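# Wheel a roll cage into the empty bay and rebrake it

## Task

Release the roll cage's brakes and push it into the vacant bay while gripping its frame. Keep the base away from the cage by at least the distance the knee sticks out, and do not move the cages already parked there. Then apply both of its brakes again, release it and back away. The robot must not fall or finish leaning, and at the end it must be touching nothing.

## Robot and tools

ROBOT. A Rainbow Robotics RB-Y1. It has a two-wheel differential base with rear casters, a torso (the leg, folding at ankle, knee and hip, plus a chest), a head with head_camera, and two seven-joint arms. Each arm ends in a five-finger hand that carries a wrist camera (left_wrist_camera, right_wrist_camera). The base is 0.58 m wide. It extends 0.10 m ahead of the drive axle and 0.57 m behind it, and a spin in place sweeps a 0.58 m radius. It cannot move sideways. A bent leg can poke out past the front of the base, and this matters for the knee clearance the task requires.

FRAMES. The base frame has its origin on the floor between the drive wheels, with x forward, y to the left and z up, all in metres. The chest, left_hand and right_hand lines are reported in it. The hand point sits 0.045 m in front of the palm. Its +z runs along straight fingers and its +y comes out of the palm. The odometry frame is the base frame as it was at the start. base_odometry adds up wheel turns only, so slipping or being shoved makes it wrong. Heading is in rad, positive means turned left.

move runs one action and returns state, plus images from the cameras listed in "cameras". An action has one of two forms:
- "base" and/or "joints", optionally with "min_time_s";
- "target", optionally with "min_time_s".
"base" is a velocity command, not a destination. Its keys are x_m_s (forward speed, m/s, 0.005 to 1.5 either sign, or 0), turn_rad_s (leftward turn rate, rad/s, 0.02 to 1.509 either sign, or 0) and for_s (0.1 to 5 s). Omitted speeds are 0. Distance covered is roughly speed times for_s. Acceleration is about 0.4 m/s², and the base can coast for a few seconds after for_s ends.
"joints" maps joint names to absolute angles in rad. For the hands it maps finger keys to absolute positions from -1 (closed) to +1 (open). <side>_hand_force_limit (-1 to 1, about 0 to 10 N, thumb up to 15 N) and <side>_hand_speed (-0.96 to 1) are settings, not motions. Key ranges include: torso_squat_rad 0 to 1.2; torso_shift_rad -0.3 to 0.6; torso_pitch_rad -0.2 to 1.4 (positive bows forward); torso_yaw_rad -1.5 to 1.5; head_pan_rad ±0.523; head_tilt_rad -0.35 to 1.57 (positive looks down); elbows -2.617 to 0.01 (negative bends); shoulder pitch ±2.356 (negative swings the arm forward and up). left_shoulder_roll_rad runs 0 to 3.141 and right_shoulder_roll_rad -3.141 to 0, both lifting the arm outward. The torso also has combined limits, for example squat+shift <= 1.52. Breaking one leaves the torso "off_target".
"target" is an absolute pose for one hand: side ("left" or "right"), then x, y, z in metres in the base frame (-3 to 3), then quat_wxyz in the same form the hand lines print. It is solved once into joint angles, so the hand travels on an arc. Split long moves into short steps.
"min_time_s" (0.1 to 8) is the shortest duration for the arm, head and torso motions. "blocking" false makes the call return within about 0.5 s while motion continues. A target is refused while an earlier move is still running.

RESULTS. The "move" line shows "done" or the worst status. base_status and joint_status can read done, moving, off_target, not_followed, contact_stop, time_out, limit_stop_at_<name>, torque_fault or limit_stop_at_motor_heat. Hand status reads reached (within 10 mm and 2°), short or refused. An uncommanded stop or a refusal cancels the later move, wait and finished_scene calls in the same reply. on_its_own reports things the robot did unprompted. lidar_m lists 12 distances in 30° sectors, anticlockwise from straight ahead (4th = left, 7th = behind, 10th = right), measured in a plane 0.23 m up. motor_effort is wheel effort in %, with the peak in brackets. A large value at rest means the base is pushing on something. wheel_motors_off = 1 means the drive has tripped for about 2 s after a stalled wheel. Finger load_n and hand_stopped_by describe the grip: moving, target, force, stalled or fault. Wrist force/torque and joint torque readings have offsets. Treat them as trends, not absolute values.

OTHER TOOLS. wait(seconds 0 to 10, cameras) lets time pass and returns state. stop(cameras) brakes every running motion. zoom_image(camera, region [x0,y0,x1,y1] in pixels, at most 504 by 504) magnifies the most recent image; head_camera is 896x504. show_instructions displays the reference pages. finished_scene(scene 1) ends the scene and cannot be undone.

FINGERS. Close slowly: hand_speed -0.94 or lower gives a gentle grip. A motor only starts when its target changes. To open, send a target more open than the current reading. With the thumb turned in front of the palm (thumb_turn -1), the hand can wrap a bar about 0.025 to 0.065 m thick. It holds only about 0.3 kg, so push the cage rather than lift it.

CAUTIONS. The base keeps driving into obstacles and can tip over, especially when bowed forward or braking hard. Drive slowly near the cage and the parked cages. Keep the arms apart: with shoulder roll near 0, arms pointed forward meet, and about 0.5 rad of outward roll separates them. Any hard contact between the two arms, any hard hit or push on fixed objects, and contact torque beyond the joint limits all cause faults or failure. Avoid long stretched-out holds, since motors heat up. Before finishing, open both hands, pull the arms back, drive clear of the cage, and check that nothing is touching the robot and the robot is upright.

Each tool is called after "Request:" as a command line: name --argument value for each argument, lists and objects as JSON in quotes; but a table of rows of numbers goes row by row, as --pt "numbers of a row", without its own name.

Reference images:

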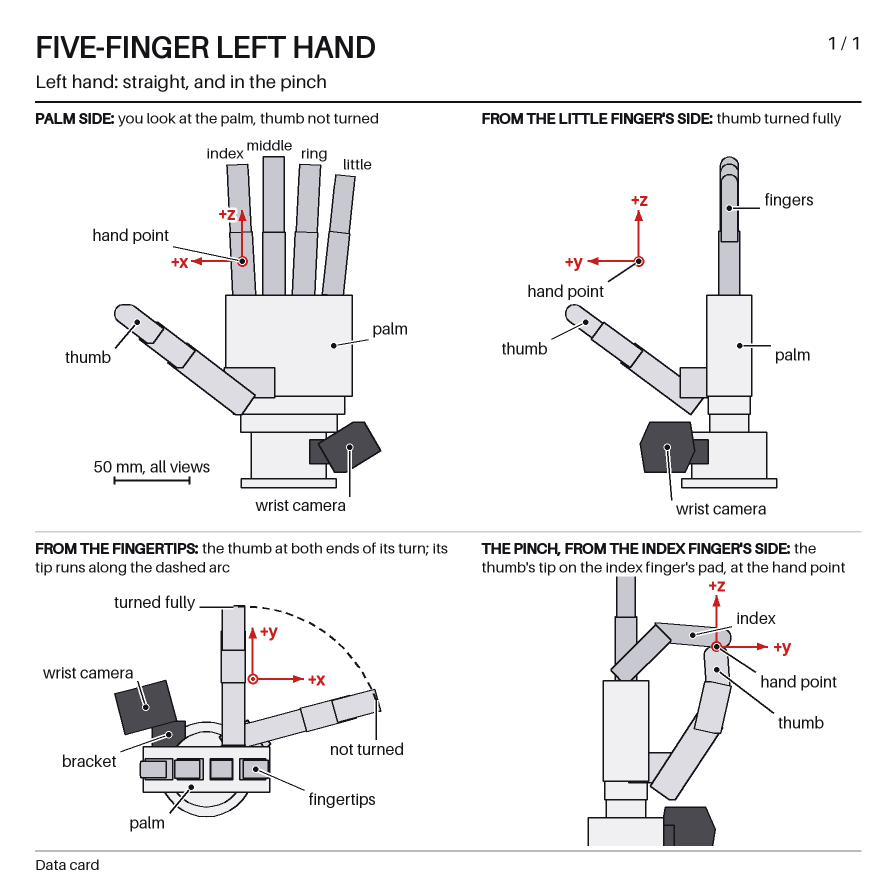

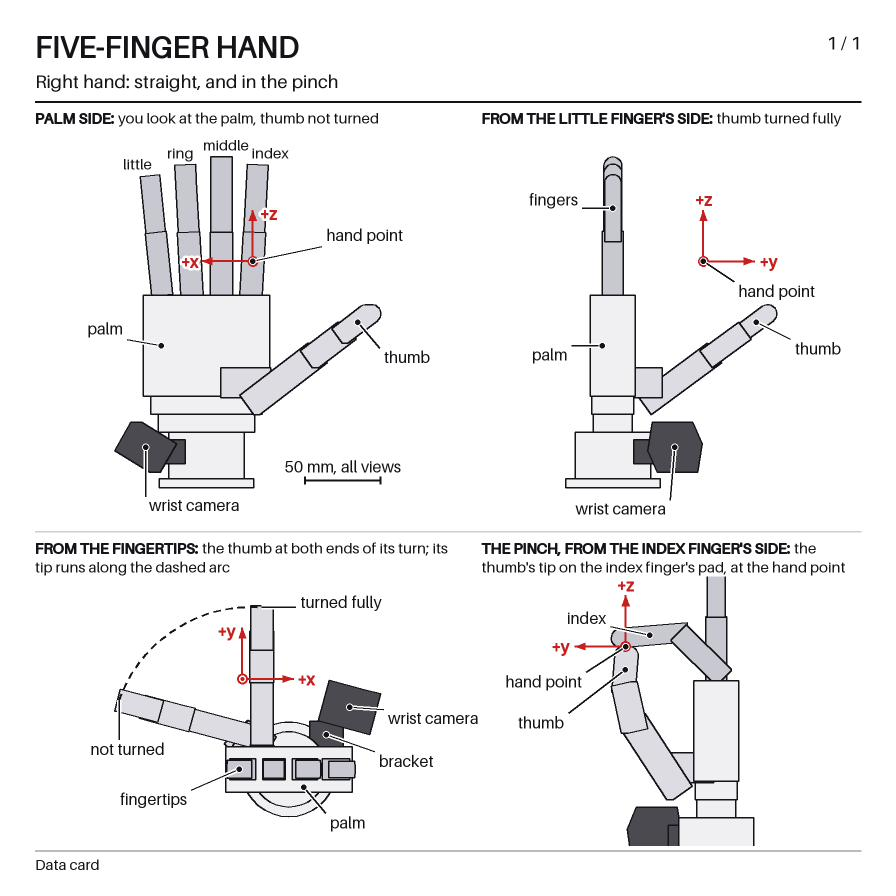

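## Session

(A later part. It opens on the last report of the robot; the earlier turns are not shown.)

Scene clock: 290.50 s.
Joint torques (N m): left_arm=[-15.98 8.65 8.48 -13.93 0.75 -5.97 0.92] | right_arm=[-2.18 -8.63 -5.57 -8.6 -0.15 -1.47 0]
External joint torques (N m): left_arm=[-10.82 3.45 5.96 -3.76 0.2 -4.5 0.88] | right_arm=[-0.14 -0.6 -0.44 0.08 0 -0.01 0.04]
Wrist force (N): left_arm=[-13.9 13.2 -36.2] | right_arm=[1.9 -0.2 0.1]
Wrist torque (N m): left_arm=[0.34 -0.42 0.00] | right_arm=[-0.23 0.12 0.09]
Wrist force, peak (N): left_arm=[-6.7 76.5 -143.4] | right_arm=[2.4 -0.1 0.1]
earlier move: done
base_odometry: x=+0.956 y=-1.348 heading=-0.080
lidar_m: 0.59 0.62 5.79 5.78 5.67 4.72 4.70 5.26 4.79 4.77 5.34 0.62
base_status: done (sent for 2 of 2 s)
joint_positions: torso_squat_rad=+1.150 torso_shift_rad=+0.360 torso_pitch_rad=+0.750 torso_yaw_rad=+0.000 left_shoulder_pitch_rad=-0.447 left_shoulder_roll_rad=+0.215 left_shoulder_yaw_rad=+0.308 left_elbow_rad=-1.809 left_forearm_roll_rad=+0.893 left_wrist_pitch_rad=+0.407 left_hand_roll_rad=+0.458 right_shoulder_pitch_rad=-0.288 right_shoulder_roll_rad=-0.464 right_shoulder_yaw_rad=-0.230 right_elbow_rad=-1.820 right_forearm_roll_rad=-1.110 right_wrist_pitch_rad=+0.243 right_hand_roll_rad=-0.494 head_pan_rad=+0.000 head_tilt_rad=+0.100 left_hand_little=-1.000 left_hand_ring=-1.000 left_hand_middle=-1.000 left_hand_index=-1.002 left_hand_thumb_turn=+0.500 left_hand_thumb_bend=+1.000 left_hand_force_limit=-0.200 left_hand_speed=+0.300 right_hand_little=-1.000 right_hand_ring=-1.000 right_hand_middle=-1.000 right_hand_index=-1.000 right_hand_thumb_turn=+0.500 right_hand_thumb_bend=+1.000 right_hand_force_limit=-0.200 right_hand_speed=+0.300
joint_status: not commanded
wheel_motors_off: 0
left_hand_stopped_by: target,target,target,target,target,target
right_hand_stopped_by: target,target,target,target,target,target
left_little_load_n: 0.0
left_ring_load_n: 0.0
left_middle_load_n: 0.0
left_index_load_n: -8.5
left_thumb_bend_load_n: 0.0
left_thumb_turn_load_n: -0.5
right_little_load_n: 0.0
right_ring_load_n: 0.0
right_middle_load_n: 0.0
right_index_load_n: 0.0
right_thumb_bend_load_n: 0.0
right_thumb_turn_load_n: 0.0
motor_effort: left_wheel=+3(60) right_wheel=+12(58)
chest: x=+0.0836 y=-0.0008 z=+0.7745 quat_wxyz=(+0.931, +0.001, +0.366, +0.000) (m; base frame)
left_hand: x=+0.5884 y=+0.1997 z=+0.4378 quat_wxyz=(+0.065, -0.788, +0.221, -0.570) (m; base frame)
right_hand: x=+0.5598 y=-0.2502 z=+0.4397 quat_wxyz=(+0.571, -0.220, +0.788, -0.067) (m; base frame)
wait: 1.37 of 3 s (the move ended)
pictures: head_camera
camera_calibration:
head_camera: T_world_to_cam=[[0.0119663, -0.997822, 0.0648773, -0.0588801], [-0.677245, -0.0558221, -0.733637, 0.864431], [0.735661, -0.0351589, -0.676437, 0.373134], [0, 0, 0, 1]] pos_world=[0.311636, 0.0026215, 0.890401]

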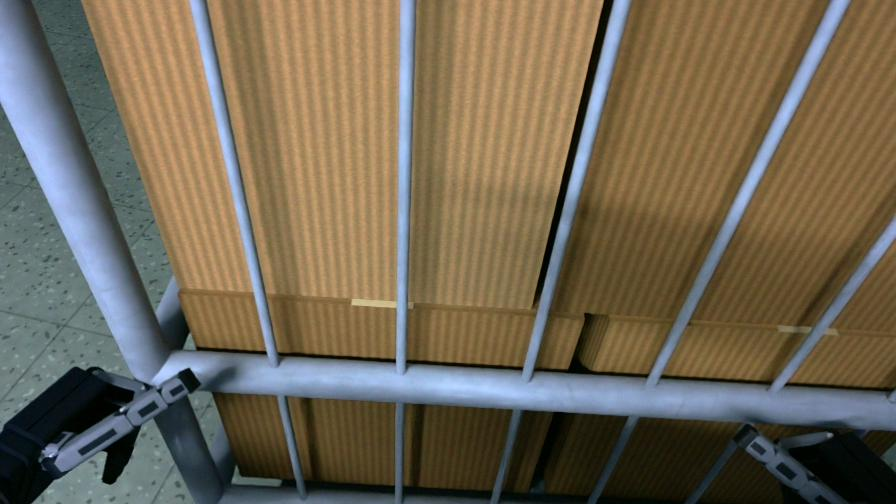

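Request:
move --base '{"x_m_s": 0.05, "for_s": 2}' --blocking false

Request:
wait --seconds 0.7

Request:
wait --seconds 3 --cameras '["head_camera"]'

Scene clock: 291.17 s.
Joint torques (N m): left_arm=[-51.6 12.97 1.67 -24.91 2.41 -9.77 1.71] | right_arm=[-3.02 -8.46 -4.99 -7.07 -0.06 -0.76 0]
External joint torques (N m): left_arm=[-49.43 10.04 10.9 -5.1 -0.87 -14.15 2.17] | right_arm=[0.02 -0.43 0 0.33 0.09 0.43 0.03]
Wrist force (N): left_arm=[-30.6 37.2 -170.6] | right_arm=[0.7 0.0 -0.3]
Wrist torque (N m): left_arm=[4.35 0.25 -0.40] | right_arm=[-0.19 0.22 0.04]
Wrist force, peak (N): left_arm=[-8.2 59.8 -217.7] | right_arm=[2.4 -0.1 0.0]
move: moving
base_odometry: x=+0.978 y=-1.350 heading=-0.079
lidar_m: 0.58 0.61 5.79 5.78 5.68 4.74 4.74 5.29 4.79 4.78 5.35 0.60
base_status: moving
joint_positions: torso_squat_rad=+1.150 torso_shift_rad=+0.358 torso_pitch_rad=+0.747 torso_yaw_rad=+0.001 left_shoulder_pitch_rad=-0.437 left_shoulder_roll_rad=+0.213 left_shoulder_yaw_rad=+0.306 left_elbow_rad=-1.811 left_forearm_roll_rad=+0.894 left_wrist_pitch_rad=+0.409 left_hand_roll_rad=+0.458 right_shoulder_pitch_rad=-0.288 right_shoulder_roll_rad=-0.464 right_shoulder_yaw_rad=-0.230 right_elbow_rad=-1.820 right_forearm_roll_rad=-1.110 right_wrist_pitch_rad=+0.243 right_hand_roll_rad=-0.494 head_pan_rad=+0.000 head_tilt_rad=+0.100 left_hand_little=-1.000 left_hand_ring=-1.000 left_hand_middle=-1.000 left_hand_index=-1.021 left_hand_thumb_turn=+0.500 left_hand_thumb_bend=+1.000 left_hand_force_limit=-0.200 left_hand_speed=+0.300 right_hand_little=-1.000 right_hand_ring=-1.000 right_hand_middle=-1.000 right_hand_index=-1.000 right_hand_thumb_turn=+0.500 right_hand_thumb_bend=+1.000 right_hand_force_limit=-0.200 right_hand_speed=+0.300
joint_status: not commanded
wheel_motors_off: 0
left_hand_stopped_by: target,target,target,target,target,target
right_hand_stopped_by: target,target,target,target,target,target
left_little_load_n: 0.0
left_ring_load_n: 0.0
left_middle_load_n: 0.0
left_index_load_n: -22.0
left_thumb_bend_load_n: 0.0
left_thumb_turn_load_n: 0.0
right_little_load_n: 0.0
right_ring_load_n: 0.0
right_middle_load_n: 0.0
right_index_load_n: 0.0
right_thumb_bend_load_n: 0.0
right_thumb_turn_load_n: 0.0
motor_effort: left_wheel=+57(69) right_wheel=+37(37)
chest: x=+0.0825 y=-0.0006 z=+0.7750 quat_wxyz=(+0.931, +0.001, +0.365, +0.001) (m; base frame)
left_hand: x=+0.5839 y=+0.2009 z=+0.4358 quat_wxyz=(+0.065, -0.791, +0.221, -0.567) (m; base frame)
right_hand: x=+0.5599 y=-0.2493 z=+0.4413 quat_wxyz=(+0.572, -0.220, +0.787, -0.067) (m; base frame)
pictures: none

Scene clock: 291.87 s.
Joint torques (N m): left_arm=[-20.57 -3.14 -19.67 -16.33 3.73 2.96 0.15] | right_arm=[-12.55 -8.52 -5.64 -8.37 0.16 -3.05 0.1]
External joint torques (N m): left_arm=[-15.45 -8.38 -21.41 -5.76 2.87 4.34 0.08] | right_arm=[-6.45 -0.49 -0.51 -0.16 0.22 -0.9 0.14]
Wrist force (N): left_arm=[-31.9 -35.3 -43.0] | right_arm=[1.7 3.2 -36.1]
Wrist torque (N m): left_arm=[-0.30 -0.02 -0.45] | right_arm=[0.90 0.15 0.08]
Wrist force, peak (N): left_arm=[-41.2 -0.5 -101.3] | right_arm=[1.7 3.2 -36.1]
earlier move: moving
base_odometry: x=+1.013 y=-1.353 heading=-0.079
lidar_m: 0.57 0.60 5.78 5.77 5.73 4.78 4.76 5.32 4.80 4.78 5.35 0.60
base_status: moving
joint_positions: torso_squat_rad=+1.150 torso_shift_rad=+0.360 torso_pitch_rad=+0.750 torso_yaw_rad=+0.001 left_shoulder_pitch_rad=-0.445 left_shoulder_roll_rad=+0.217 left_shoulder_yaw_rad=+0.314 left_elbow_rad=-1.809 left_forearm_roll_rad=+0.893 left_wrist_pitch_rad=+0.405 left_hand_roll_rad=+0.458 right_shoulder_pitch_rad=-0.287 right_shoulder_roll_rad=-0.464 right_shoulder_yaw_rad=-0.230 right_elbow_rad=-1.820 right_forearm_roll_rad=-1.110 right_wrist_pitch_rad=+0.243 right_hand_roll_rad=-0.494 head_pan_rad=+0.000 head_tilt_rad=+0.100 left_hand_little=-1.000 left_hand_ring=-1.000 left_hand_middle=-1.000 left_hand_index=-1.019 left_hand_thumb_turn=+0.500 left_hand_thumb_bend=+1.000 left_hand_force_limit=-0.200 left_hand_speed=+0.300 right_hand_little=-1.000 right_hand_ring=-1.000 right_hand_middle=-1.000 right_hand_index=-1.002 right_hand_thumb_turn=+0.500 right_hand_thumb_bend=+1.000 right_hand_force_limit=-0.200 right_hand_speed=+0.300
joint_status: not commanded
wheel_motors_off: 0
left_hand_stopped_by: target,target,target,target,target,target
right_hand_stopped_by: target,target,target,target,target,target
left_little_load_n: 0.0
left_ring_load_n: 0.0
left_middle_load_n: 0.0
left_index_load_n: -10.5
left_thumb_bend_load_n: -0.5
left_thumb_turn_load_n: 0.0
right_little_load_n: 0.0
right_ring_load_n: 0.0
right_middle_load_n: 0.0
right_index_load_n: -5.5
right_thumb_bend_load_n: 0.0
right_thumb_turn_load_n: 0.0
motor_effort: left_wheel=+23(69) right_wheel=-5(37)
chest: x=+0.0835 y=-0.0005 z=+0.7745 quat_wxyz=(+0.931, +0.001, +0.366, +0.001) (m; base frame)
left_hand: x=+0.5886 y=+0.2051 z=+0.4382 quat_wxyz=(+0.070, -0.789, +0.219, -0.570) (m; base frame)
right_hand: x=+0.5599 y=-0.2495 z=+0.4396 quat_wxyz=(+0.571, -0.221, +0.788, -0.067) (m; base frame)
wait: 0.70 s; no rest
pictures: none

Scene clock: 293.10 s.
Joint torques (N m): left_arm=[-11.66 4.86 5.01 -10.38 1.23 -4.1 1.65] | right_arm=[-2.89 -8.72 -3.73 -9.14 0.06 -1.43 -0.18]
External joint torques (N m): left_arm=[-6.44 -0.35 2.49 -0.2 0.68 -2.62 1.61] | right_arm=[-0.79 -0.69 1.41 -0.47 0.21 0.03 -0.14]
Motor temperatures (°C): left_arm=[36 35 37 36 42 42 44] | right_arm=[35 36 37 33 45 46 45]
Wrist force (N): left_arm=[-8.7 10.9 -30.3] | right_arm=[1.0 -1.2 0.4]
Wrist torque (N m): left_arm=[0.56 0.26 1.23] | right_arm=[-0.41 0.30 -0.02]
Wrist force, peak (N): left_arm=[-40.6 -35.3 -65.8] | right_arm=[-1.0 19.7 -163.9]
earlier move: done
base_odometry: x=+1.055 y=-1.356 heading=-0.080
lidar_m: 0.56 0.58 5.78 5.77 5.78 4.81 4.81 5.38 4.82 4.79 5.37 0.59
base_status: done (sent for 2 of 2 s)
joint_positions: torso_squat_rad=+1.150 torso_shift_rad=+0.360 torso_pitch_rad=+0.750 torso_yaw_rad=+0.000 left_shoulder_pitch_rad=-0.448 left_shoulder_roll_rad=+0.216 left_shoulder_yaw_rad=+0.309 left_elbow_rad=-1.810 left_forearm_roll_rad=+0.893 left_wrist_pitch_rad=+0.406 left_hand_roll_rad=+0.458 right_shoulder_pitch_rad=-0.287 right_shoulder_roll_rad=-0.464 right_shoulder_yaw_rad=-0.231 right_elbow_rad=-1.820 right_forearm_roll_rad=-1.110 right_wrist_pitch_rad=+0.243 right_hand_roll_rad=-0.494 head_pan_rad=+0.000 head_tilt_rad=+0.100 left_hand_little=-1.000 left_hand_ring=-1.000 left_hand_middle=-1.000 left_hand_index=-1.018 left_hand_thumb_turn=+0.499 left_hand_thumb_bend=+1.002 left_hand_force_limit=-0.200 left_hand_speed=+0.300 right_hand_little=-1.000 right_hand_ring=-1.000 right_hand_middle=-1.000 right_hand_index=-1.005 right_hand_thumb_turn=+0.500 right_hand_thumb_bend=+1.000 right_hand_force_limit=-0.200 right_hand_speed=+0.300
joint_status: not commanded
wheel_motors_off: 0
left_hand_stopped_by: target,target,target,target,target,target
right_hand_stopped_by: target,target,target,target,target,target
left_little_load_n: 0.0
left_ring_load_n: 0.0
left_middle_load_n: 0.0
left_index_load_n: -4.5
left_thumb_bend_load_n: 3.0
left_thumb_turn_load_n: -22.5
right_little_load_n: 0.0
right_ring_load_n: 0.0
right_middle_load_n: 0.0
right_index_load_n: 0.0
right_thumb_bend_load_n: 0.0
right_thumb_turn_load_n: 0.0
motor_effort: left_wheel=+2(69) right_wheel=+7(58)
chest: x=+0.0835 y=-0.0007 z=+0.7746 quat_wxyz=(+0.931, +0.001, +0.366, +0.000) (m; base frame)
left_hand: x=+0.5891 y=+0.2002 z=+0.4392 quat_wxyz=(+0.066, -0.788, +0.221, -0.571) (m; base frame)
right_hand: x=+0.5597 y=-0.2506 z=+0.4399 quat_wxyz=(+0.571, -0.220, +0.788, -0.068) (m; base frame)
wait: 1.23 of 3 s (the move ended)
pictures: head_camera
camera_calibration:
head_camera: T_world_to_cam=[[0.0119362, -0.997813, 0.0650205, -0.0590099], [-0.676987, -0.0559195, -0.733868, 0.86457], [0.735898, -0.0352584, -0.676173, 0.373106], [0, 0, 0, 1]] pos_world=[0.311439, 0.00262061, 0.890601]

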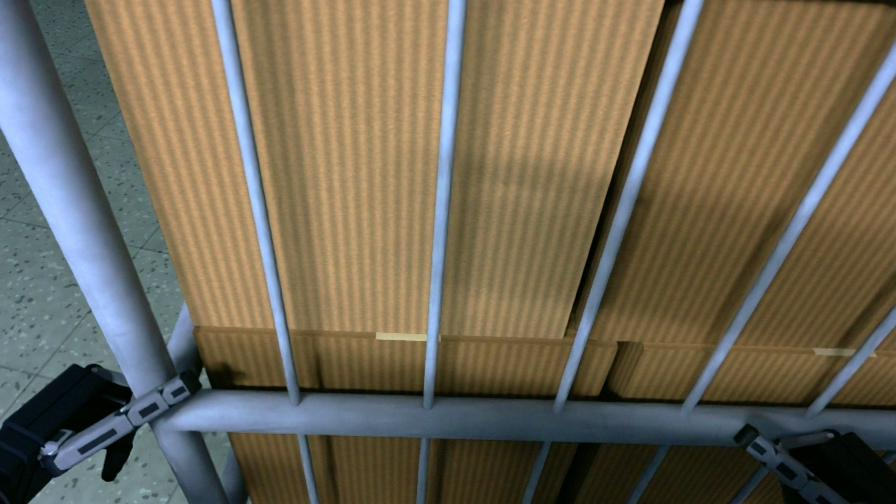

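Request:
move --base '{"x_m_s": -0.2, "for_s": 1.5}' --joints '{"head_tilt_rad": 0.3}' --cameras '["head_camera"]'

Scene clock: 295.87 s.
Joint torques (N m): left_arm=[-5.28 5.09 3.89 -9.81 0.63 -1.43 0.21] | right_arm=[-2.09 -8.78 -4.32 -8.95 -0.09 -1.4 -0.05]
External joint torques (N m): left_arm=[-0.06 -0.13 1.37 0.38 0.08 0.05 0.17] | right_arm=[-0.05 -0.75 0.81 -0.27 0.05 0.06 -0.02]
Wrist force (N): left_arm=[-5.9 -0.2 -14.7] | right_arm=[0.9 -1.3 0.1]
Wrist torque (N m): left_arm=[-0.26 -0.50 0.20] | right_arm=[-0.42 0.30 -0.02]
Wrist force, peak (N): left_arm=[-8.3 10.0 -30.7] | right_arm=[1.5 -1.2 0.2]
move: done
base_odometry: x=+0.756 y=-1.332 heading=-0.081
lidar_m: 0.87 4.31 5.84 5.82 5.43 4.52 4.51 5.04 4.74 4.73 5.30 0.91
base_status: done (sent for 1.5 of 1.5 s)
joint_positions: torso_squat_rad=+1.150 torso_shift_rad=+0.360 torso_pitch_rad=+0.750 torso_yaw_rad=+0.000 left_shoulder_pitch_rad=-0.449 left_shoulder_roll_rad=+0.216 left_shoulder_yaw_rad=+0.309 left_elbow_rad=-1.811 left_forearm_roll_rad=+0.893 left_wrist_pitch_rad=+0.406 left_hand_roll_rad=+0.458 right_shoulder_pitch_rad=-0.288 right_shoulder_roll_rad=-0.464 right_shoulder_yaw_rad=-0.231 right_elbow_rad=-1.820 right_forearm_roll_rad=-1.110 right_wrist_pitch_rad=+0.243 right_hand_roll_rad=-0.494 head_pan_rad=+0.000 head_tilt_rad=+0.300 left_hand_little=-1.000 left_hand_ring=-1.000 left_hand_middle=-1.000 left_hand_index=-1.017 left_hand_thumb_turn=+0.500 left_hand_thumb_bend=+1.000 left_hand_force_limit=-0.200 left_hand_speed=+0.300 right_hand_little=-1.000 right_hand_ring=-1.000 right_hand_middle=-1.000 right_hand_index=-1.005 right_hand_thumb_turn=+0.500 right_hand_thumb_bend=+1.000 right_hand_force_limit=-0.200 right_hand_speed=+0.300
joint_status: all done
wheel_motors_off: 0
left_hand_stopped_by: target,target,target,target,target,target
right_hand_stopped_by: target,target,target,target,target,target
left_little_load_n: 0.0
left_ring_load_n: 0.0
left_middle_load_n: 0.0
left_index_load_n: 0.0
left_thumb_bend_load_n: 0.0
left_thumb_turn_load_n: -0.5
right_little_load_n: 0.0
right_ring_load_n: 0.5
right_middle_load_n: 0.0
right_index_load_n: 0.0
right_thumb_bend_load_n: 0.0
right_thumb_turn_load_n: 0.0
motor_effort: left_wheel=-5(15) right_wheel=+7(26)
chest: x=+0.0836 y=-0.0007 z=+0.7745 quat_wxyz=(+0.931, +0.001, +0.366, +0.000) (m; base frame)
left_hand: x=+0.5899 y=+0.2001 z=+0.4399 quat_wxyz=(+0.066, -0.787, +0.221, -0.572) (m; base frame)
right_hand: x=+0.5599 y=-0.2505 z=+0.4398 quat_wxyz=(+0.571, -0.220, +0.788, -0.067) (m; base frame)
pictures: head_camera
camera_calibration:
head_camera: T_world_to_cam=[[0.0248892, -0.997818, 0.0611585, -0.0584901], [-0.809437, -0.0560174, -0.584529, 0.76064], [0.586679, -0.0349555, -0.809065, 0.52852], [0, 0, 0, 1]] pos_world=[0.307074, 0.00272136, 0.8758]

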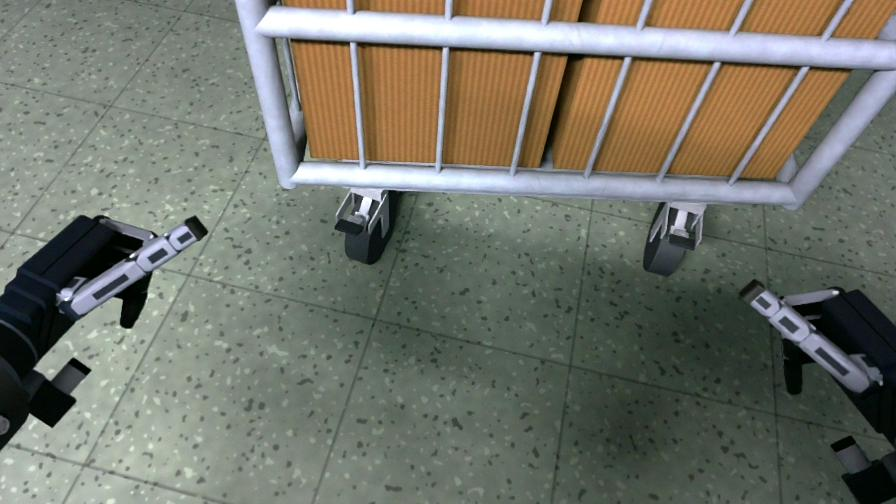

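Request:
zoom_image --camera "head_camera" --region '[310, 170, 430, 280]'

Request:
zoom_image --camera "head_camera" --region '[620, 180, 740, 290]'

Scaled by 4.200 from the camera's 896x504 image, which has a finer 1280x720 frame.

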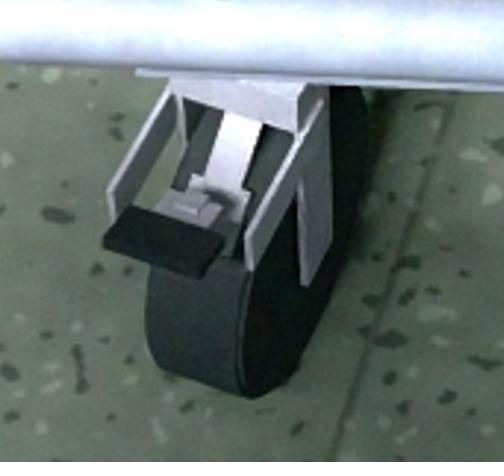

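Scaled by 4.200 from the camera's 896x504 image, which has a finer 1280x720 frame.

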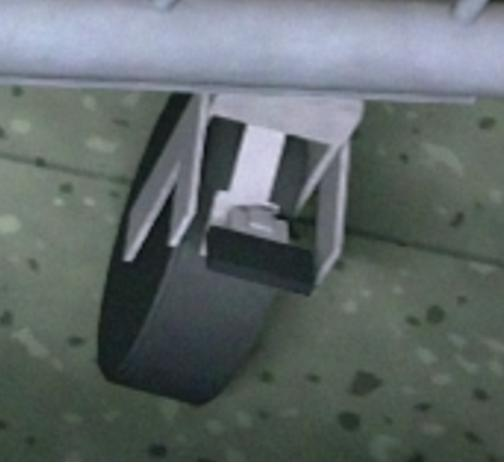

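Request:
move --base '{"x_m_s": 0.1, "for_s": 1.4}' --joints '{"head_tilt_rad": 0.6}' --cameras '["head_camera"]'

Request:
zoom_image --camera "head_camera" --region '[280, 150, 430, 290]'

Request:
zoom_image --camera "head_camera" --region '[620, 170, 770, 310]'

Scene clock: 298.70 s.
Joint torques (N m): left_arm=[-5.24 4.91 3.75 -9.7 0.67 -1.5 0.24] | right_arm=[-1.82 -9.03 -4.31 -8.83 -0.08 -1.41 -0.15]
External joint torques (N m): left_arm=[-0.03 -0.31 1.23 0.48 0.12 -0.02 0.2] | right_arm=[0.21 -1 0.83 -0.15 0.07 0.04 -0.11]
Wrist force (N): left_arm=[-5.9 -0.2 -15.2] | right_arm=[1.2 -1.0 0.3]
Wrist torque (N m): left_arm=[-0.24 -0.52 0.17] | right_arm=[-0.38 0.25 0.01]
Wrist force, peak (N): left_arm=[-5.8 -0.5 -15.3] | right_arm=[1.3 -1.4 0.4]
move: done
base_odometry: x=+0.896 y=-1.343 heading=-0.081
lidar_m: 0.73 0.75 5.81 5.79 5.60 4.67 4.65 5.20 4.78 4.76 5.33 0.76
base_status: done (sent for 1.4 of 1.4 s)
joint_positions: torso_squat_rad=+1.150 torso_shift_rad=+0.360 torso_pitch_rad=+0.750 torso_yaw_rad=+0.000 left_shoulder_pitch_rad=-0.449 left_shoulder_roll_rad=+0.216 left_shoulder_yaw_rad=+0.309 left_elbow_rad=-1.811 left_forearm_roll_rad=+0.893 left_wrist_pitch_rad=+0.406 left_hand_roll_rad=+0.458 right_shoulder_pitch_rad=-0.288 right_shoulder_roll_rad=-0.464 right_shoulder_yaw_rad=-0.231 right_elbow_rad=-1.820 right_forearm_roll_rad=-1.110 right_wrist_pitch_rad=+0.243 right_hand_roll_rad=-0.494 head_pan_rad=+0.000 head_tilt_rad=+0.600 left_hand_little=-1.000 left_hand_ring=-1.000 left_hand_middle=-1.000 left_hand_index=-1.017 left_hand_thumb_turn=+0.500 left_hand_thumb_bend=+1.000 left_hand_force_limit=-0.200 left_hand_speed=+0.300 right_hand_little=-1.000 right_hand_ring=-1.000 right_hand_middle=-1.000 right_hand_index=-1.005 right_hand_thumb_turn=+0.500 right_hand_thumb_bend=+1.000 right_hand_force_limit=-0.200 right_hand_speed=+0.300
joint_status: all done
wheel_motors_off: 0
left_hand_stopped_by: target,target,target,target,target,target
right_hand_stopped_by: target,target,target,target,target,target
left_little_load_n: 0.0
left_ring_load_n: 0.0
left_middle_load_n: 0.0
left_index_load_n: 0.0
left_thumb_bend_load_n: 0.0
left_thumb_turn_load_n: 0.0
right_little_load_n: 0.0
right_ring_load_n: 0.0
right_middle_load_n: 0.5
right_index_load_n: 0.0
right_thumb_bend_load_n: 0.0
right_thumb_turn_load_n: 0.0
motor_effort: left_wheel=+1(12) right_wheel=+3(30)
chest: x=+0.0837 y=-0.0007 z=+0.7745 quat_wxyz=(+0.931, +0.001, +0.366, +0.000) (m; base frame)
left_hand: x=+0.5899 y=+0.2001 z=+0.4399 quat_wxyz=(+0.066, -0.787, +0.221, -0.572) (m; base frame)
right_hand: x=+0.5599 y=-0.2504 z=+0.4397 quat_wxyz=(+0.571, -0.220, +0.788, -0.067) (m; base frame)
pictures: head_camera
camera_calibration:
head_camera: T_world_to_cam=[[0.0422297, -0.997812, 0.0508719, -0.0532976], [-0.94602, -0.0563107, -0.31918, 0.552512], [0.321346, -0.034647, -0.946328, 0.715497], [0, 0, 0, 1]] pos_world=[0.295016, 0.00272116, 0.856157]

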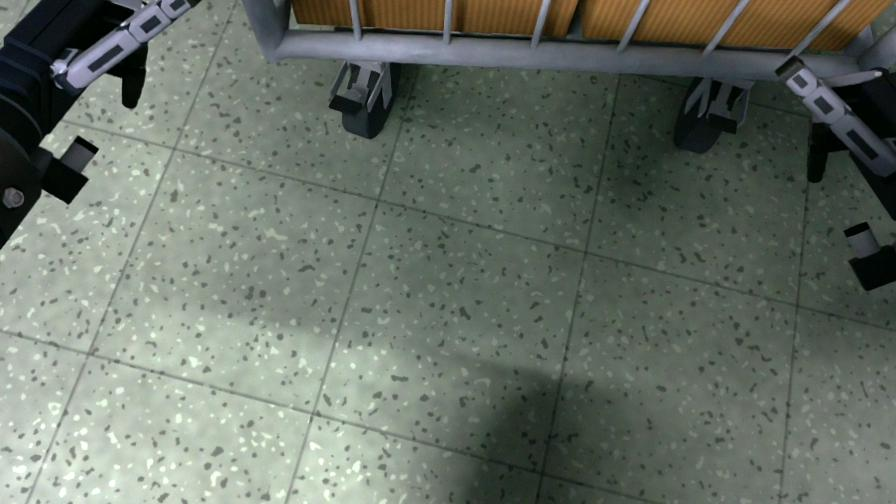

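Scaled by 3.360 from the camera's 896x504 image, which has a finer 1280x720 frame.

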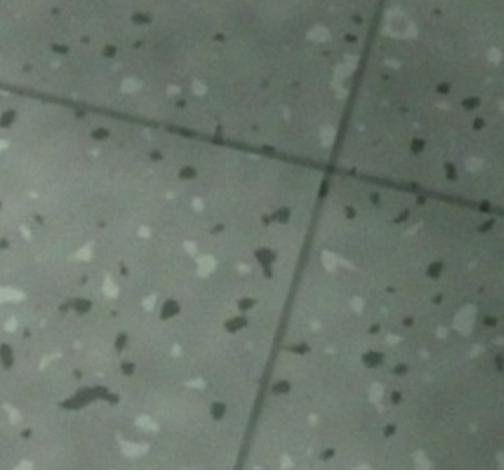

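Scaled by 3.360 from the camera's 896x504 image, which has a finer 1280x720 frame.

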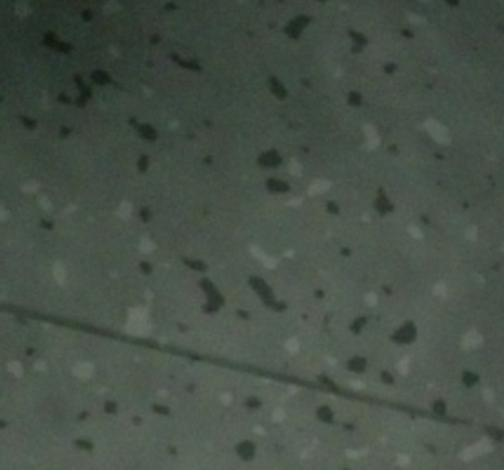

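Request:
zoom_image --camera "head_camera" --region '[310, 40, 430, 150]'

Request:
zoom_image --camera "head_camera" --region '[650, 50, 770, 160]'

Scaled by 4.200 from the camera's 896x504 image, which has a finer 1280x720 frame.

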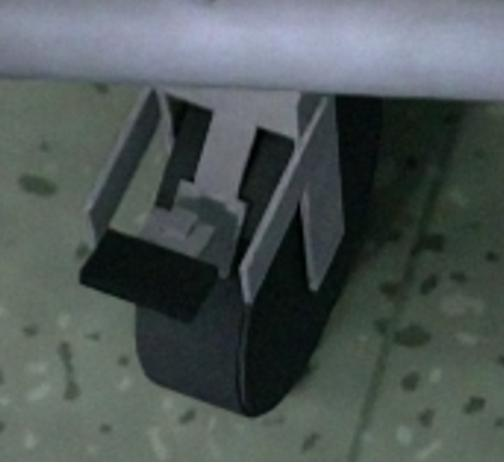

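Scaled by 4.200 from the camera's 896x504 image, which has a finer 1280x720 frame.

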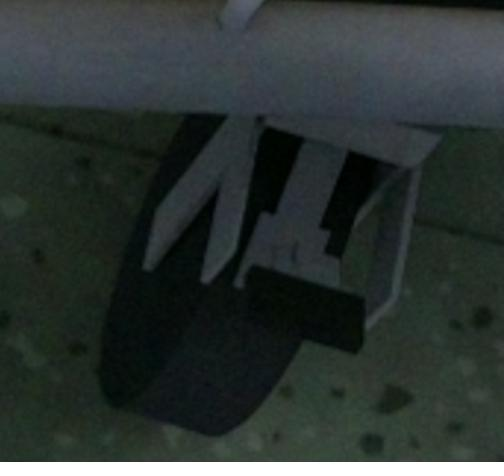

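Request:
move --base '{"x_m_s": 0.1, "for_s": 1.3}' --joints '{"head_tilt_rad": 0.1}'

Request:
move --base '{"x_m_s": 0.04, "for_s": 5}' --blocking false

Request:
wait --seconds 0.6

Request:
wait --seconds 0.6

Request:
wait --seconds 0.6

Request:
wait --seconds 0.6

Request:
wait --seconds 0.6

Request:
wait --seconds 3 --cameras '["head_camera"]'

Scene clock: 302.13 s.
Joint torques (N m): left_arm=[-4.85 4.97 3.88 -9.63 0.67 -1.45 0.19] | right_arm=[-1.81 -8.77 -4.1 -9.2 0.05 -1.46 0.08]
External joint torques (N m): left_arm=[0.36 -0.25 1.36 0.56 0.12 0.02 0.15] | right_arm=[0.23 -0.74 1.03 -0.52 0.2 -0.01 0.12]
Wrist force (N): left_arm=[-6.0 -0.2 -14.9] | right_arm=[0.8 -1.4 0.1]
Wrist torque (N m): left_arm=[-0.24 -0.49 0.17] | right_arm=[-0.43 0.31 -0.02]
Wrist force, peak (N): left_arm=[-5.8 -0.4 -15.4] | right_arm=[1.2 -1.5 0.4]
move: done
base_odometry: x=+1.025 y=-1.354 heading=-0.081
lidar_m: 0.59 0.62 5.79 5.77 5.75 4.79 4.77 5.33 4.81 4.79 5.35 0.63
base_status: done (sent for 1.3 of 1.3 s)
joint_positions: torso_squat_rad=+1.150 torso_shift_rad=+0.360 torso_pitch_rad=+0.750 torso_yaw_rad=+0.000 left_shoulder_pitch_rad=-0.449 left_shoulder_roll_rad=+0.216 left_shoulder_yaw_rad=+0.309 left_elbow_rad=-1.811 left_forearm_roll_rad=+0.893 left_wrist_pitch_rad=+0.406 left_hand_roll_rad=+0.458 right_shoulder_pitch_rad=-0.288 right_shoulder_roll_rad=-0.464 right_shoulder_yaw_rad=-0.231 right_elbow_rad=-1.820 right_forearm_roll_rad=-1.110 right_wrist_pitch_rad=+0.243 right_hand_roll_rad=-0.494 head_pan_rad=+0.000 head_tilt_rad=+0.100 left_hand_little=-1.000 left_hand_ring=-1.000 left_hand_middle=-1.000 left_hand_index=-1.017 left_hand_thumb_turn=+0.500 left_hand_thumb_bend=+1.000 left_hand_force_limit=-0.200 left_hand_speed=+0.300 right_hand_little=-1.000 right_hand_ring=-1.000 right_hand_middle=-1.000 right_hand_index=-1.005 right_hand_thumb_turn=+0.500 right_hand_thumb_bend=+1.000 right_hand_force_limit=-0.200 right_hand_speed=+0.300
joint_status: all done
wheel_motors_off: 0
left_hand_stopped_by: target,target,target,target,target,target
right_hand_stopped_by: target,target,target,target,target,target
left_little_load_n: 0.0
left_ring_load_n: 0.0
left_middle_load_n: 0.0
left_index_load_n: 0.0
left_thumb_bend_load_n: 0.0
left_thumb_turn_load_n: -0.5
right_little_load_n: 0.0
right_ring_load_n: 0.0
right_middle_load_n: 0.0
right_index_load_n: 0.0
right_thumb_bend_load_n: 0.0
right_thumb_turn_load_n: 0.0
motor_effort: left_wheel=-5(20) right_wheel=+4(30)
chest: x=+0.0837 y=-0.0007 z=+0.7745 quat_wxyz=(+0.930, +0.001, +0.366, +0.000) (m; base frame)
left_hand: x=+0.5899 y=+0.2001 z=+0.4399 quat_wxyz=(+0.066, -0.787, +0.221, -0.572) (m; base frame)
right_hand: x=+0.5599 y=-0.2504 z=+0.4397 quat_wxyz=(+0.571, -0.220, +0.788, -0.067) (m; base frame)
pictures: none

Scene clock: 302.63 s.
Joint torques (N m): left_arm=[-5.09 4.86 3.68 -9.58 0.71 -1.39 0.21] | right_arm=[-1.82 -8.95 -3.98 -9.1 -0.07 -1.42 -0.12]
External joint torques (N m): left_arm=[0.12 -0.36 1.16 0.6 0.16 0.09 0.17] | right_arm=[0.22 -0.91 1.16 -0.42 0.08 0.04 -0.09]
Wrist force (N): left_arm=[-5.8 -0.7 -14.6] | right_arm=[1.0 -1.1 0.2]
Wrist torque (N m): left_arm=[-0.36 -0.51 0.19] | right_arm=[-0.37 0.29 -0.02]
Wrist force, peak (N): left_arm=[-5.8 -0.7 -15.2] | right_arm=[1.0 -1.4 0.3]
move: moving
base_odometry: x=+1.044 y=-1.355 heading=-0.082
lidar_m: 0.57 0.60 5.79 5.77 5.77 4.81 4.80 5.35 4.80 4.79 5.37 0.61
base_status: moving
joint_positions: torso_squat_rad=+1.150 torso_shift_rad=+0.360 torso_pitch_rad=+0.750 torso_yaw_rad=+0.000 left_shoulder_pitch_rad=-0.449 left_shoulder_roll_rad=+0.216 left_shoulder_yaw_rad=+0.309 left_elbow_rad=-1.811 left_forearm_roll_rad=+0.893 left_wrist_pitch_rad=+0.406 left_hand_roll_rad=+0.458 right_shoulder_pitch_rad=-0.288 right_shoulder_roll_rad=-0.464 right_shoulder_yaw_rad=-0.231 right_elbow_rad=-1.820 right_forearm_roll_rad=-1.110 right_wrist_pitch_rad=+0.243 right_hand_roll_rad=-0.494 head_pan_rad=+0.000 head_tilt_rad=+0.100 left_hand_little=-1.000 left_hand_ring=-1.000 left_hand_middle=-1.000 left_hand_index=-1.017 left_hand_thumb_turn=+0.500 left_hand_thumb_bend=+1.000 left_hand_force_limit=-0.200 left_hand_speed=+0.300 right_hand_little=-1.000 right_hand_ring=-1.000 right_hand_middle=-1.000 right_hand_index=-1.005 right_hand_thumb_turn=+0.500 right_hand_thumb_bend=+1.000 right_hand_force_limit=-0.200 right_hand_speed=+0.300
joint_status: not commanded
wheel_motors_off: 0
left_hand_stopped_by: target,target,target,target,target,target
right_hand_stopped_by: target,target,target,target,target,target
left_little_load_n: 0.0
left_ring_load_n: 0.0
left_middle_load_n: 0.0
left_index_load_n: 0.0
left_thumb_bend_load_n: 0.0
left_thumb_turn_load_n: 0.0
right_little_load_n: 0.0
right_ring_load_n: 0.0
right_middle_load_n: 0.0
right_index_load_n: 0.0
right_thumb_bend_load_n: 0.0
right_thumb_turn_load_n: 0.0
motor_effort: left_wheel=-2(12) right_wheel=+11(27)
chest: x=+0.0836 y=-0.0007 z=+0.7745 quat_wxyz=(+0.931, +0.001, +0.366, +0.000) (m; base frame)
left_hand: x=+0.5899 y=+0.2001 z=+0.4399 quat_wxyz=(+0.066, -0.787, +0.221, -0.572) (m; base frame)
right_hand: x=+0.5599 y=-0.2505 z=+0.4397 quat_wxyz=(+0.571, -0.220, +0.788, -0.067) (m; base frame)
pictures: none

Scene clock: 303.23 s.
Joint torques (N m): left_arm=[-31.67 5.01 4.63 -9.64 1.15 -7.9 2.88] | right_arm=[-25.7 -9.5 -6.8 -7.47 0.34 -4.56 -0.24]
External joint torques (N m): left_arm=[-26.57 -0.12 1.5 0.53 0.61 -6.27 2.83] | right_arm=[-24.38 -1.5 -1.71 1.34 0.5 -3.37 -0.2]
Wrist force (N): left_arm=[-21.8 17.4 -123.4] | right_arm=[2.4 7.6 -103.0]
Wrist torque (N m): left_arm=[1.74 3.58 1.87] | right_arm=[2.88 0.47 0.05]
Wrist force, peak (N): left_arm=[-21.8 17.4 -123.4] | right_arm=[2.5 10.0 -106.3]
earlier move: moving
base_odometry: x=+1.067 y=-1.357 heading=-0.082
lidar_m: 0.55 0.58 5.78 5.76 5.80 4.84 4.82 5.37 4.82 4.80 5.37 0.59
base_status: moving
joint_positions: torso_squat_rad=+1.150 torso_shift_rad=+0.359 torso_pitch_rad=+0.748 torso_yaw_rad=+0.000 left_shoulder_pitch_rad=-0.443 left_shoulder_roll_rad=+0.216 left_shoulder_yaw_rad=+0.309 left_elbow_rad=-1.811 left_forearm_roll_rad=+0.893 left_wrist_pitch_rad=+0.407 left_hand_roll_rad=+0.457 right_shoulder_pitch_rad=-0.282 right_shoulder_roll_rad=-0.464 right_shoulder_yaw_rad=-0.230 right_elbow_rad=-1.820 right_forearm_roll_rad=-1.110 right_wrist_pitch_rad=+0.244 right_hand_roll_rad=-0.494 head_pan_rad=+0.000 head_tilt_rad=+0.100 left_hand_little=-1.000 left_hand_ring=-1.000 left_hand_middle=-1.000 left_hand_index=-1.018 left_hand_thumb_turn=+0.466 left_hand_thumb_bend=+1.003 left_hand_force_limit=-0.200 left_hand_speed=+0.300 right_hand_little=-1.000 right_hand_ring=-1.000 right_hand_middle=-1.000 right_hand_index=-1.007 right_hand_thumb_turn=+0.500 right_hand_thumb_bend=+1.000 right_hand_force_limit=-0.200 right_hand_speed=+0.300
joint_status: not commanded
wheel_motors_off: 0
left_hand_stopped_by: target,target,target,target,target,target
right_hand_stopped_by: target,target,target,target,target,target
left_little_load_n: 0.0
left_ring_load_n: 0.0
left_middle_load_n: 0.0
left_index_load_n: -12.5
left_thumb_bend_load_n: 10.0
left_thumb_turn_load_n: -38.5
right_little_load_n: 0.0
right_ring_load_n: 0.0
right_middle_load_n: 0.0
right_index_load_n: -19.5
right_thumb_bend_load_n: 0.0
right_thumb_turn_load_n: 0.0
motor_effort: left_wheel=+33(34) right_wheel=+67(67)
chest: x=+0.0828 y=-0.0007 z=+0.7749 quat_wxyz=(+0.931, +0.001, +0.365, +0.000) (m; base frame)
left_hand: x=+0.5873 y=+0.2011 z=+0.4384 quat_wxyz=(+0.067, -0.788, +0.221, -0.570) (m; base frame)
right_hand: x=+0.5575 y=-0.2510 z=+0.4389 quat_wxyz=(+0.569, -0.220, +0.789, -0.067) (m; base frame)
wait: 0.60 s; no rest
pictures: none

Scene clock: 303.83 s.
Joint torques (N m): left_arm=[-19.9 12.6 23.96 -2.56 -2.23 -12.09 3.27] | right_arm=[-3.65 -8.58 -4.06 -8.88 0.09 -1.69 -0.21]
External joint torques (N m): left_arm=[-14.02 7.52 21.58 7.43 -2.67 -10.52 3.23] | right_arm=[-0.84 -0.55 1.07 -0.2 0.23 -0.23 -0.18]
Wrist force (N): left_arm=[3.9 49.1 -114.0] | right_arm=[2.0 -1.6 -7.8]
Wrist torque (N m): left_arm=[2.38 2.80 2.64] | right_arm=[-0.05 0.40 0.01]
Wrist force, peak (N): left_arm=[-20.8 19.7 -122.7] | right_arm=[3.4 4.8 -93.8]
earlier move: moving
base_odometry: x=+1.091 y=-1.359 heading=-0.082
lidar_m: 0.56 0.57 5.77 5.75 5.83 4.86 4.84 5.40 4.81 4.80 5.37 0.58
base_status: moving
joint_positions: torso_squat_rad=+1.150 torso_shift_rad=+0.359 torso_pitch_rad=+0.749 torso_yaw_rad=+0.000 left_shoulder_pitch_rad=-0.446 left_shoulder_roll_rad=+0.214 left_shoulder_yaw_rad=+0.304 left_elbow_rad=-1.812 left_forearm_roll_rad=+0.894 left_wrist_pitch_rad=+0.408 left_hand_roll_rad=+0.457 right_shoulder_pitch_rad=-0.287 right_shoulder_roll_rad=-0.464 right_shoulder_yaw_rad=-0.231 right_elbow_rad=-1.820 right_forearm_roll_rad=-1.110 right_wrist_pitch_rad=+0.243 right_hand_roll_rad=-0.494 head_pan_rad=+0.000 head_tilt_rad=+0.100 left_hand_little=-1.000 left_hand_ring=-1.000 left_hand_middle=-1.000 left_hand_index=-1.018 left_hand_thumb_turn=+0.403 left_hand_thumb_bend=+1.004 left_hand_force_limit=-0.200 left_hand_speed=+0.300 right_hand_little=-1.000 right_hand_ring=-1.000 right_hand_middle=-1.000 right_hand_index=-1.005 right_hand_thumb_turn=+0.500 right_hand_thumb_bend=+1.000 right_hand_force_limit=-0.200 right_hand_speed=+0.300
joint_status: not commanded
wheel_motors_off: 0
left_hand_stopped_by: target,target,target,target,target,target
right_hand_stopped_by: target,target,target,target,target,target
left_little_load_n: -0.5
left_ring_load_n: 0.0
left_middle_load_n: 0.0
left_index_load_n: -9.0
left_thumb_bend_load_n: 12.0
left_thumb_turn_load_n: -39.0
right_little_load_n: 0.5
right_ring_load_n: 0.0
right_middle_load_n: 0.0
right_index_load_n: -1.0
right_thumb_bend_load_n: 0.0
right_thumb_turn_load_n: 0.0
motor_effort: left_wheel=+15(34) right_wheel=+40(67)
chest: x=+0.0831 y=-0.0008 z=+0.7747 quat_wxyz=(+0.931, +0.001, +0.366, +0.000) (m; base frame)
left_hand: x=+0.5879 y=+0.1969 z=+0.4391 quat_wxyz=(+0.063, -0.788, +0.222, -0.571) (m; base frame)
right_hand: x=+0.5596 y=-0.2507 z=+0.4404 quat_wxyz=(+0.571, -0.220, +0.788, -0.068) (m; base frame)
wait: 0.60 s; no rest
pictures: none

Scene clock: 304.43 s.
Joint torques (N m): left_arm=[-17.44 19.7 40.46 4.21 -5.25 -16.63 3.53] | right_arm=[-2.68 -9.01 -3.83 -9.42 -0.07 -1.3 -0.05]
External joint torques (N m): left_arm=[-12.47 14.47 37.58 14.24 -5.75 -15.07 3.48] | right_arm=[-0.53 -0.97 1.26 -0.72 0.07 0.16 -0.01]
Wrist force (N): left_arm=[23.4 77.0 -130.6] | right_arm=[0.7 -0.3 0.0]
Wrist torque (N m): left_arm=[4.60 2.43 3.29] | right_arm=[-0.26 0.33 -0.01]
Wrist force, peak (N): left_arm=[10.1 61.0 -144.5] | right_arm=[6.1 -7.4 -38.4]
earlier move: moving
base_odometry: x=+1.115 y=-1.361 heading=-0.082
lidar_m: 0.55 0.57 5.78 5.75 5.86 4.88 4.87 5.41 4.83 4.80 5.37 0.58
base_status: moving
joint_positions: torso_squat_rad=+1.150 torso_shift_rad=+0.359 torso_pitch_rad=+0.748 torso_yaw_rad=+0.000 left_shoulder_pitch_rad=-0.446 left_shoulder_roll_rad=+0.212 left_shoulder_yaw_rad=+0.300 left_elbow_rad=-1.814 left_forearm_roll_rad=+0.895 left_wrist_pitch_rad=+0.409 left_hand_roll_rad=+0.457 right_shoulder_pitch_rad=-0.287 right_shoulder_roll_rad=-0.464 right_shoulder_yaw_rad=-0.231 right_elbow_rad=-1.820 right_forearm_roll_rad=-1.110 right_wrist_pitch_rad=+0.243 right_hand_roll_rad=-0.494 head_pan_rad=+0.000 head_tilt_rad=+0.100 left_hand_little=-1.000 left_hand_ring=-1.000 left_hand_middle=-1.000 left_hand_index=-1.018 left_hand_thumb_turn=+0.289 left_hand_thumb_bend=+1.005 left_hand_force_limit=-0.200 left_hand_speed=+0.300 right_hand_little=-1.000 right_hand_ring=-1.000 right_hand_middle=-1.000 right_hand_index=-1.005 right_hand_thumb_turn=+0.500 right_hand_thumb_bend=+1.000 right_hand_force_limit=-0.200 right_hand_speed=+0.300
joint_status: not commanded
wheel_motors_off: 0
left_hand_stopped_by: target,target,target,target,target,target
right_hand_stopped_by: target,target,target,target,target,target
left_little_load_n: 0.0
left_ring_load_n: 0.0
left_middle_load_n: 0.0
left_index_load_n: -4.5
left_thumb_bend_load_n: 16.5
left_thumb_turn_load_n: -39.0
right_little_load_n: 0.0
right_ring_load_n: 0.0
right_middle_load_n: 0.0
right_index_load_n: 0.0
right_thumb_bend_load_n: 0.0
right_thumb_turn_load_n: 0.0
motor_effort: left_wheel=+14(34) right_wheel=+52(67)
chest: x=+0.0828 y=-0.0010 z=+0.7749 quat_wxyz=(+0.931, +0.001, +0.365, +0.000) (m; base frame)
left_hand: x=+0.5874 y=+0.1941 z=+0.4401 quat_wxyz=(+0.061, -0.787, +0.223, -0.572) (m; base frame)
right_hand: x=+0.5594 y=-0.2511 z=+0.4407 quat_wxyz=(+0.571, -0.220, +0.788, -0.068) (m; base frame)
wait: 0.60 s; no rest
pictures: none

Scene clock: 305.03 s.
Joint torques (N m): left_arm=[-17.24 24.25 52.04 9.87 -7.72 -20.36 3.66] | right_arm=[-3.03 -8.94 -4.41 -9.64 -0.11 -1.33 -0.23]
External joint torques (N m): left_arm=[-11.97 19.37 49.17 20.11 -8.24 -18.87 3.62] | right_arm=[-0.95 -0.91 0.83 -0.94 0.04 0.16 -0.19]
Wrist force (N): left_arm=[37.3 98.2 -156.4] | right_arm=[0.8 -0.2 0.1]
Wrist torque (N m): left_arm=[9.64 2.53 3.65] | right_arm=[-0.21 0.34 0.00]
Wrist force, peak (N): left_arm=[36.6 99.1 -159.3] | right_arm=[1.0 -0.3 0.5]
earlier move: moving
base_odometry: x=+1.139 y=-1.363 heading=-0.082
lidar_m: 0.55 0.57 5.76 5.75 5.89 4.90 4.89 5.45 4.82 4.81 5.38 0.59
base_status: moving
joint_positions: torso_squat_rad=+1.150 torso_shift_rad=+0.359 torso_pitch_rad=+0.748 torso_yaw_rad=+0.000 left_shoulder_pitch_rad=-0.446 left_shoulder_roll_rad=+0.211 left_shoulder_yaw_rad=+0.297 left_elbow_rad=-1.815 left_forearm_roll_rad=+0.896 left_wrist_pitch_rad=+0.410 left_hand_roll_rad=+0.457 right_shoulder_pitch_rad=-0.287 right_shoulder_roll_rad=-0.464 right_shoulder_yaw_rad=-0.231 right_elbow_rad=-1.820 right_forearm_roll_rad=-1.110 right_wrist_pitch_rad=+0.243 right_hand_roll_rad=-0.494 head_pan_rad=+0.000 head_tilt_rad=+0.100 left_hand_little=-1.000 left_hand_ring=-1.000 left_hand_middle=-1.000 left_hand_index=-1.017 left_hand_thumb_turn=+0.202 left_hand_thumb_bend=+1.006 left_hand_force_limit=-0.200 left_hand_speed=+0.300 right_hand_little=-1.000 right_hand_ring=-1.000 right_hand_middle=-1.000 right_hand_index=-1.005 right_hand_thumb_turn=+0.500 right_hand_thumb_bend=+1.000 right_hand_force_limit=-0.200 right_hand_speed=+0.300
joint_status: not commanded
wheel_motors_off: 0
left_hand_stopped_by: target,target,target,target,target,target
right_hand_stopped_by: target,target,target,target,target,target
left_little_load_n: 0.0
left_ring_load_n: 0.0
left_middle_load_n: 0.0
left_index_load_n: -0.5
left_thumb_bend_load_n: 20.0
left_thumb_turn_load_n: -37.0
right_little_load_n: 0.0
right_ring_load_n: 0.0
right_middle_load_n: 0.0
right_index_load_n: 0.0
right_thumb_bend_load_n: 0.0
right_thumb_turn_load_n: 0.0
motor_effort: left_wheel=+15(34) right_wheel=+64(67)
chest: x=+0.0826 y=-0.0011 z=+0.7750 quat_wxyz=(+0.931, +0.001, +0.365, +0.000) (m; base frame)
left_hand: x=+0.5873 y=+0.1912 z=+0.4410 quat_wxyz=(+0.059, -0.786, +0.224, -0.573) (m; base frame)
right_hand: x=+0.5594 y=-0.2512 z=+0.4410 quat_wxyz=(+0.572, -0.219, +0.788, -0.068) (m; base frame)
wait: 0.60 s; no rest
pictures: none

Scene clock: 305.63 s.
Joint torques (N m): left_arm=[-11.13 25.21 55.34 7.95 -6.68 -20.42 3.7] | right_arm=[-3.28 -8.79 -3.98 -9.61 -0.22 -1.41 -0.13]
External joint torques (N m): left_arm=[-5.94 20.1 52.76 18.13 -7.49 -18.9 3.54] | right_arm=[-1.18 -0.76 1.14 -0.92 -0.07 0.04 -0.1]
Wrist force (N): left_arm=[38.5 102.5 -118.6] | right_arm=[0.7 -0.7 0.3]
Wrist torque (N m): left_arm=[8.08 1.10 3.73] | right_arm=[-0.33 0.33 -0.02]
Wrist force, peak (N): left_arm=[37.6 98.9 -155.7] | right_arm=[0.7 -0.7 0.3]
earlier move: moving
base_odometry: x=+1.163 y=-1.365 heading=-0.083
lidar_m: 0.55 0.57 5.76 5.74 5.92 4.92 4.91 5.48 4.83 4.81 5.37 0.59
base_status: moving
joint_positions: torso_squat_rad=+1.150 torso_shift_rad=+0.359 torso_pitch_rad=+0.748 torso_yaw_rad=-0.001 left_shoulder_pitch_rad=-0.448 left_shoulder_roll_rad=+0.210 left_shoulder_yaw_rad=+0.296 left_elbow_rad=-1.815 left_forearm_roll_rad=+0.895 left_wrist_pitch_rad=+0.410 left_hand_roll_rad=+0.457 right_shoulder_pitch_rad=-0.288 right_shoulder_roll_rad=-0.464 right_shoulder_yaw_rad=-0.231 right_elbow_rad=-1.820 right_forearm_roll_rad=-1.110 right_wrist_pitch_rad=+0.243 right_hand_roll_rad=-0.494 head_pan_rad=+0.000 head_tilt_rad=+0.100 left_hand_little=-1.000 left_hand_ring=-1.000 left_hand_middle=-1.000 left_hand_index=-1.017 left_hand_thumb_turn=+0.186 left_hand_thumb_bend=+1.006 left_hand_force_limit=-0.200 left_hand_speed=+0.300 right_hand_little=-1.000 right_hand_ring=-1.000 right_hand_middle=-1.000 right_hand_index=-1.005 right_hand_thumb_turn=+0.500 right_hand_thumb_bend=+1.000 right_hand_force_limit=-0.200 right_hand_speed=+0.300
joint_status: not commanded
wheel_motors_off: 0
left_hand_stopped_by: target,target,target,target,target,target
right_hand_stopped_by: target,target,target,target,target,target
left_little_load_n: 0.0
left_ring_load_n: 0.0
left_middle_load_n: 0.0
left_index_load_n: 0.0
left_thumb_bend_load_n: 17.0
left_thumb_turn_load_n: -38.5
right_little_load_n: 0.0
right_ring_load_n: 0.0
right_middle_load_n: 0.0
right_index_load_n: 0.0
right_thumb_bend_load_n: 0.0
right_thumb_turn_load_n: 0.0
motor_effort: left_wheel=-1(34) right_wheel=+66(67)
chest: x=+0.0827 y=-0.0012 z=+0.7750 quat_wxyz=(+0.931, +0.001, +0.365, +0.000) (m; base frame)
left_hand: x=+0.5878 y=+0.1902 z=+0.4413 quat_wxyz=(+0.058, -0.786, +0.224, -0.573) (m; base frame)
right_hand: x=+0.5593 y=-0.2515 z=+0.4410 quat_wxyz=(+0.572, -0.219, +0.788, -0.068) (m; base frame)
wait: 0.60 s; no rest
pictures: none

Scene clock: 307.77 s.
Joint torques (N m): left_arm=[-11.49 16.56 31.39 -7.53 -1.19 -13.21 3.01] | right_arm=[-2.66 -8.42 -4.96 -8.56 -0.03 -1.57 -0.19]
External joint torques (N m): left_arm=[-6.27 11.45 28.95 2.65 -1.74 -11.75 2.97] | right_arm=[-0.6 -0.39 0.17 0.12 0.11 -0.11 -0.15]
Wrist force (N): left_arm=[2.7 52.0 -48.1] | right_arm=[0.6 -0.3 0.2]
Wrist torque (N m): left_arm=[0.83 0.49 2.03] | right_arm=[-0.24 0.34 0.00]
Wrist force, peak (N): left_arm=[41.5 111.5 -132.3] | right_arm=[1.3 -0.4 -0.9]
earlier move: done
base_odometry: x=+1.224 y=-1.370 heading=-0.084
lidar_m: 0.57 0.57 5.75 5.73 5.99 4.99 4.96 5.55 4.84 4.83 5.37 0.61
base_status: done (sent for 5 of 5 s)
joint_positions: torso_squat_rad=+1.150 torso_shift_rad=+0.360 torso_pitch_rad=+0.749 torso_yaw_rad=-0.001 left_shoulder_pitch_rad=-0.448 left_shoulder_roll_rad=+0.213 left_shoulder_yaw_rad=+0.302 left_elbow_rad=-1.811 left_forearm_roll_rad=+0.894 left_wrist_pitch_rad=+0.409 left_hand_roll_rad=+0.457 right_shoulder_pitch_rad=-0.288 right_shoulder_roll_rad=-0.464 right_shoulder_yaw_rad=-0.231 right_elbow_rad=-1.820 right_forearm_roll_rad=-1.110 right_wrist_pitch_rad=+0.243 right_hand_roll_rad=-0.494 head_pan_rad=+0.000 head_tilt_rad=+0.100 left_hand_little=-1.000 left_hand_ring=-1.000 left_hand_middle=-1.000 left_hand_index=-1.017 left_hand_thumb_turn=+0.008 left_hand_thumb_bend=+1.005 left_hand_force_limit=-0.200 left_hand_speed=+0.300 right_hand_little=-1.000 right_hand_ring=-1.000 right_hand_middle=-1.000 right_hand_index=-1.005 right_hand_thumb_turn=+0.500 right_hand_thumb_bend=+1.000 right_hand_force_limit=-0.200 right_hand_speed=+0.300
joint_status: not commanded
wheel_motors_off: 0
left_hand_stopped_by: target,target,target,target,target,target
right_hand_stopped_by: target,target,target,target,target,target
left_little_load_n: 0.0
left_ring_load_n: 0.0
left_middle_load_n: 0.0
left_index_load_n: 0.0
left_thumb_bend_load_n: 8.0
left_thumb_turn_load_n: -32.0
right_little_load_n: 0.0
right_ring_load_n: 0.0
right_middle_load_n: 0.0
right_index_load_n: 0.0
right_thumb_bend_load_n: 0.0
right_thumb_turn_load_n: -0.5
on_its_own: the wheels pushed hard for 2.8 s: something may have held the robot back, and base_odometry may count slip
motor_effort: left_wheel=-5(34) right_wheel=+33(73)
chest: x=+0.0834 y=-0.0011 z=+0.7746 quat_wxyz=(+0.931, +0.001, +0.366, +0.000) (m; base frame)
left_hand: x=+0.5883 y=+0.1947 z=+0.4387 quat_wxyz=(+0.062, -0.788, +0.223, -0.571) (m; base frame)
right_hand: x=+0.5596 y=-0.2512 z=+0.4400 quat_wxyz=(+0.571, -0.220, +0.788, -0.068) (m; base frame)
wait: 2.13 of 3 s (the move ended)
pictures: head_camera
camera_calibration:
head_camera: T_world_to_cam=[[0.0109482, -0.997844, 0.0647178, -0.0590287], [-0.676971, -0.0550299, -0.73395, 0.864599], [0.735928, -0.0357767, -0.676114, 0.373025], [0, 0, 0, 1]] pos_world=[0.311435, 0.00202291, 0.8906]

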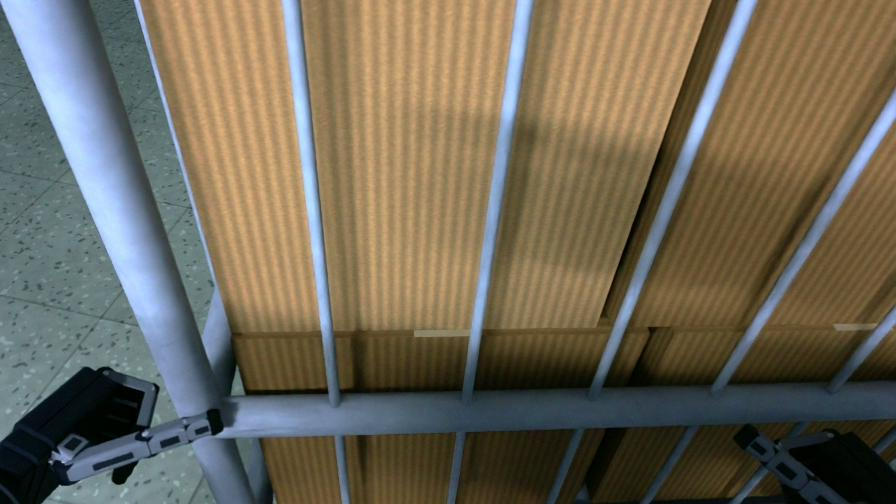

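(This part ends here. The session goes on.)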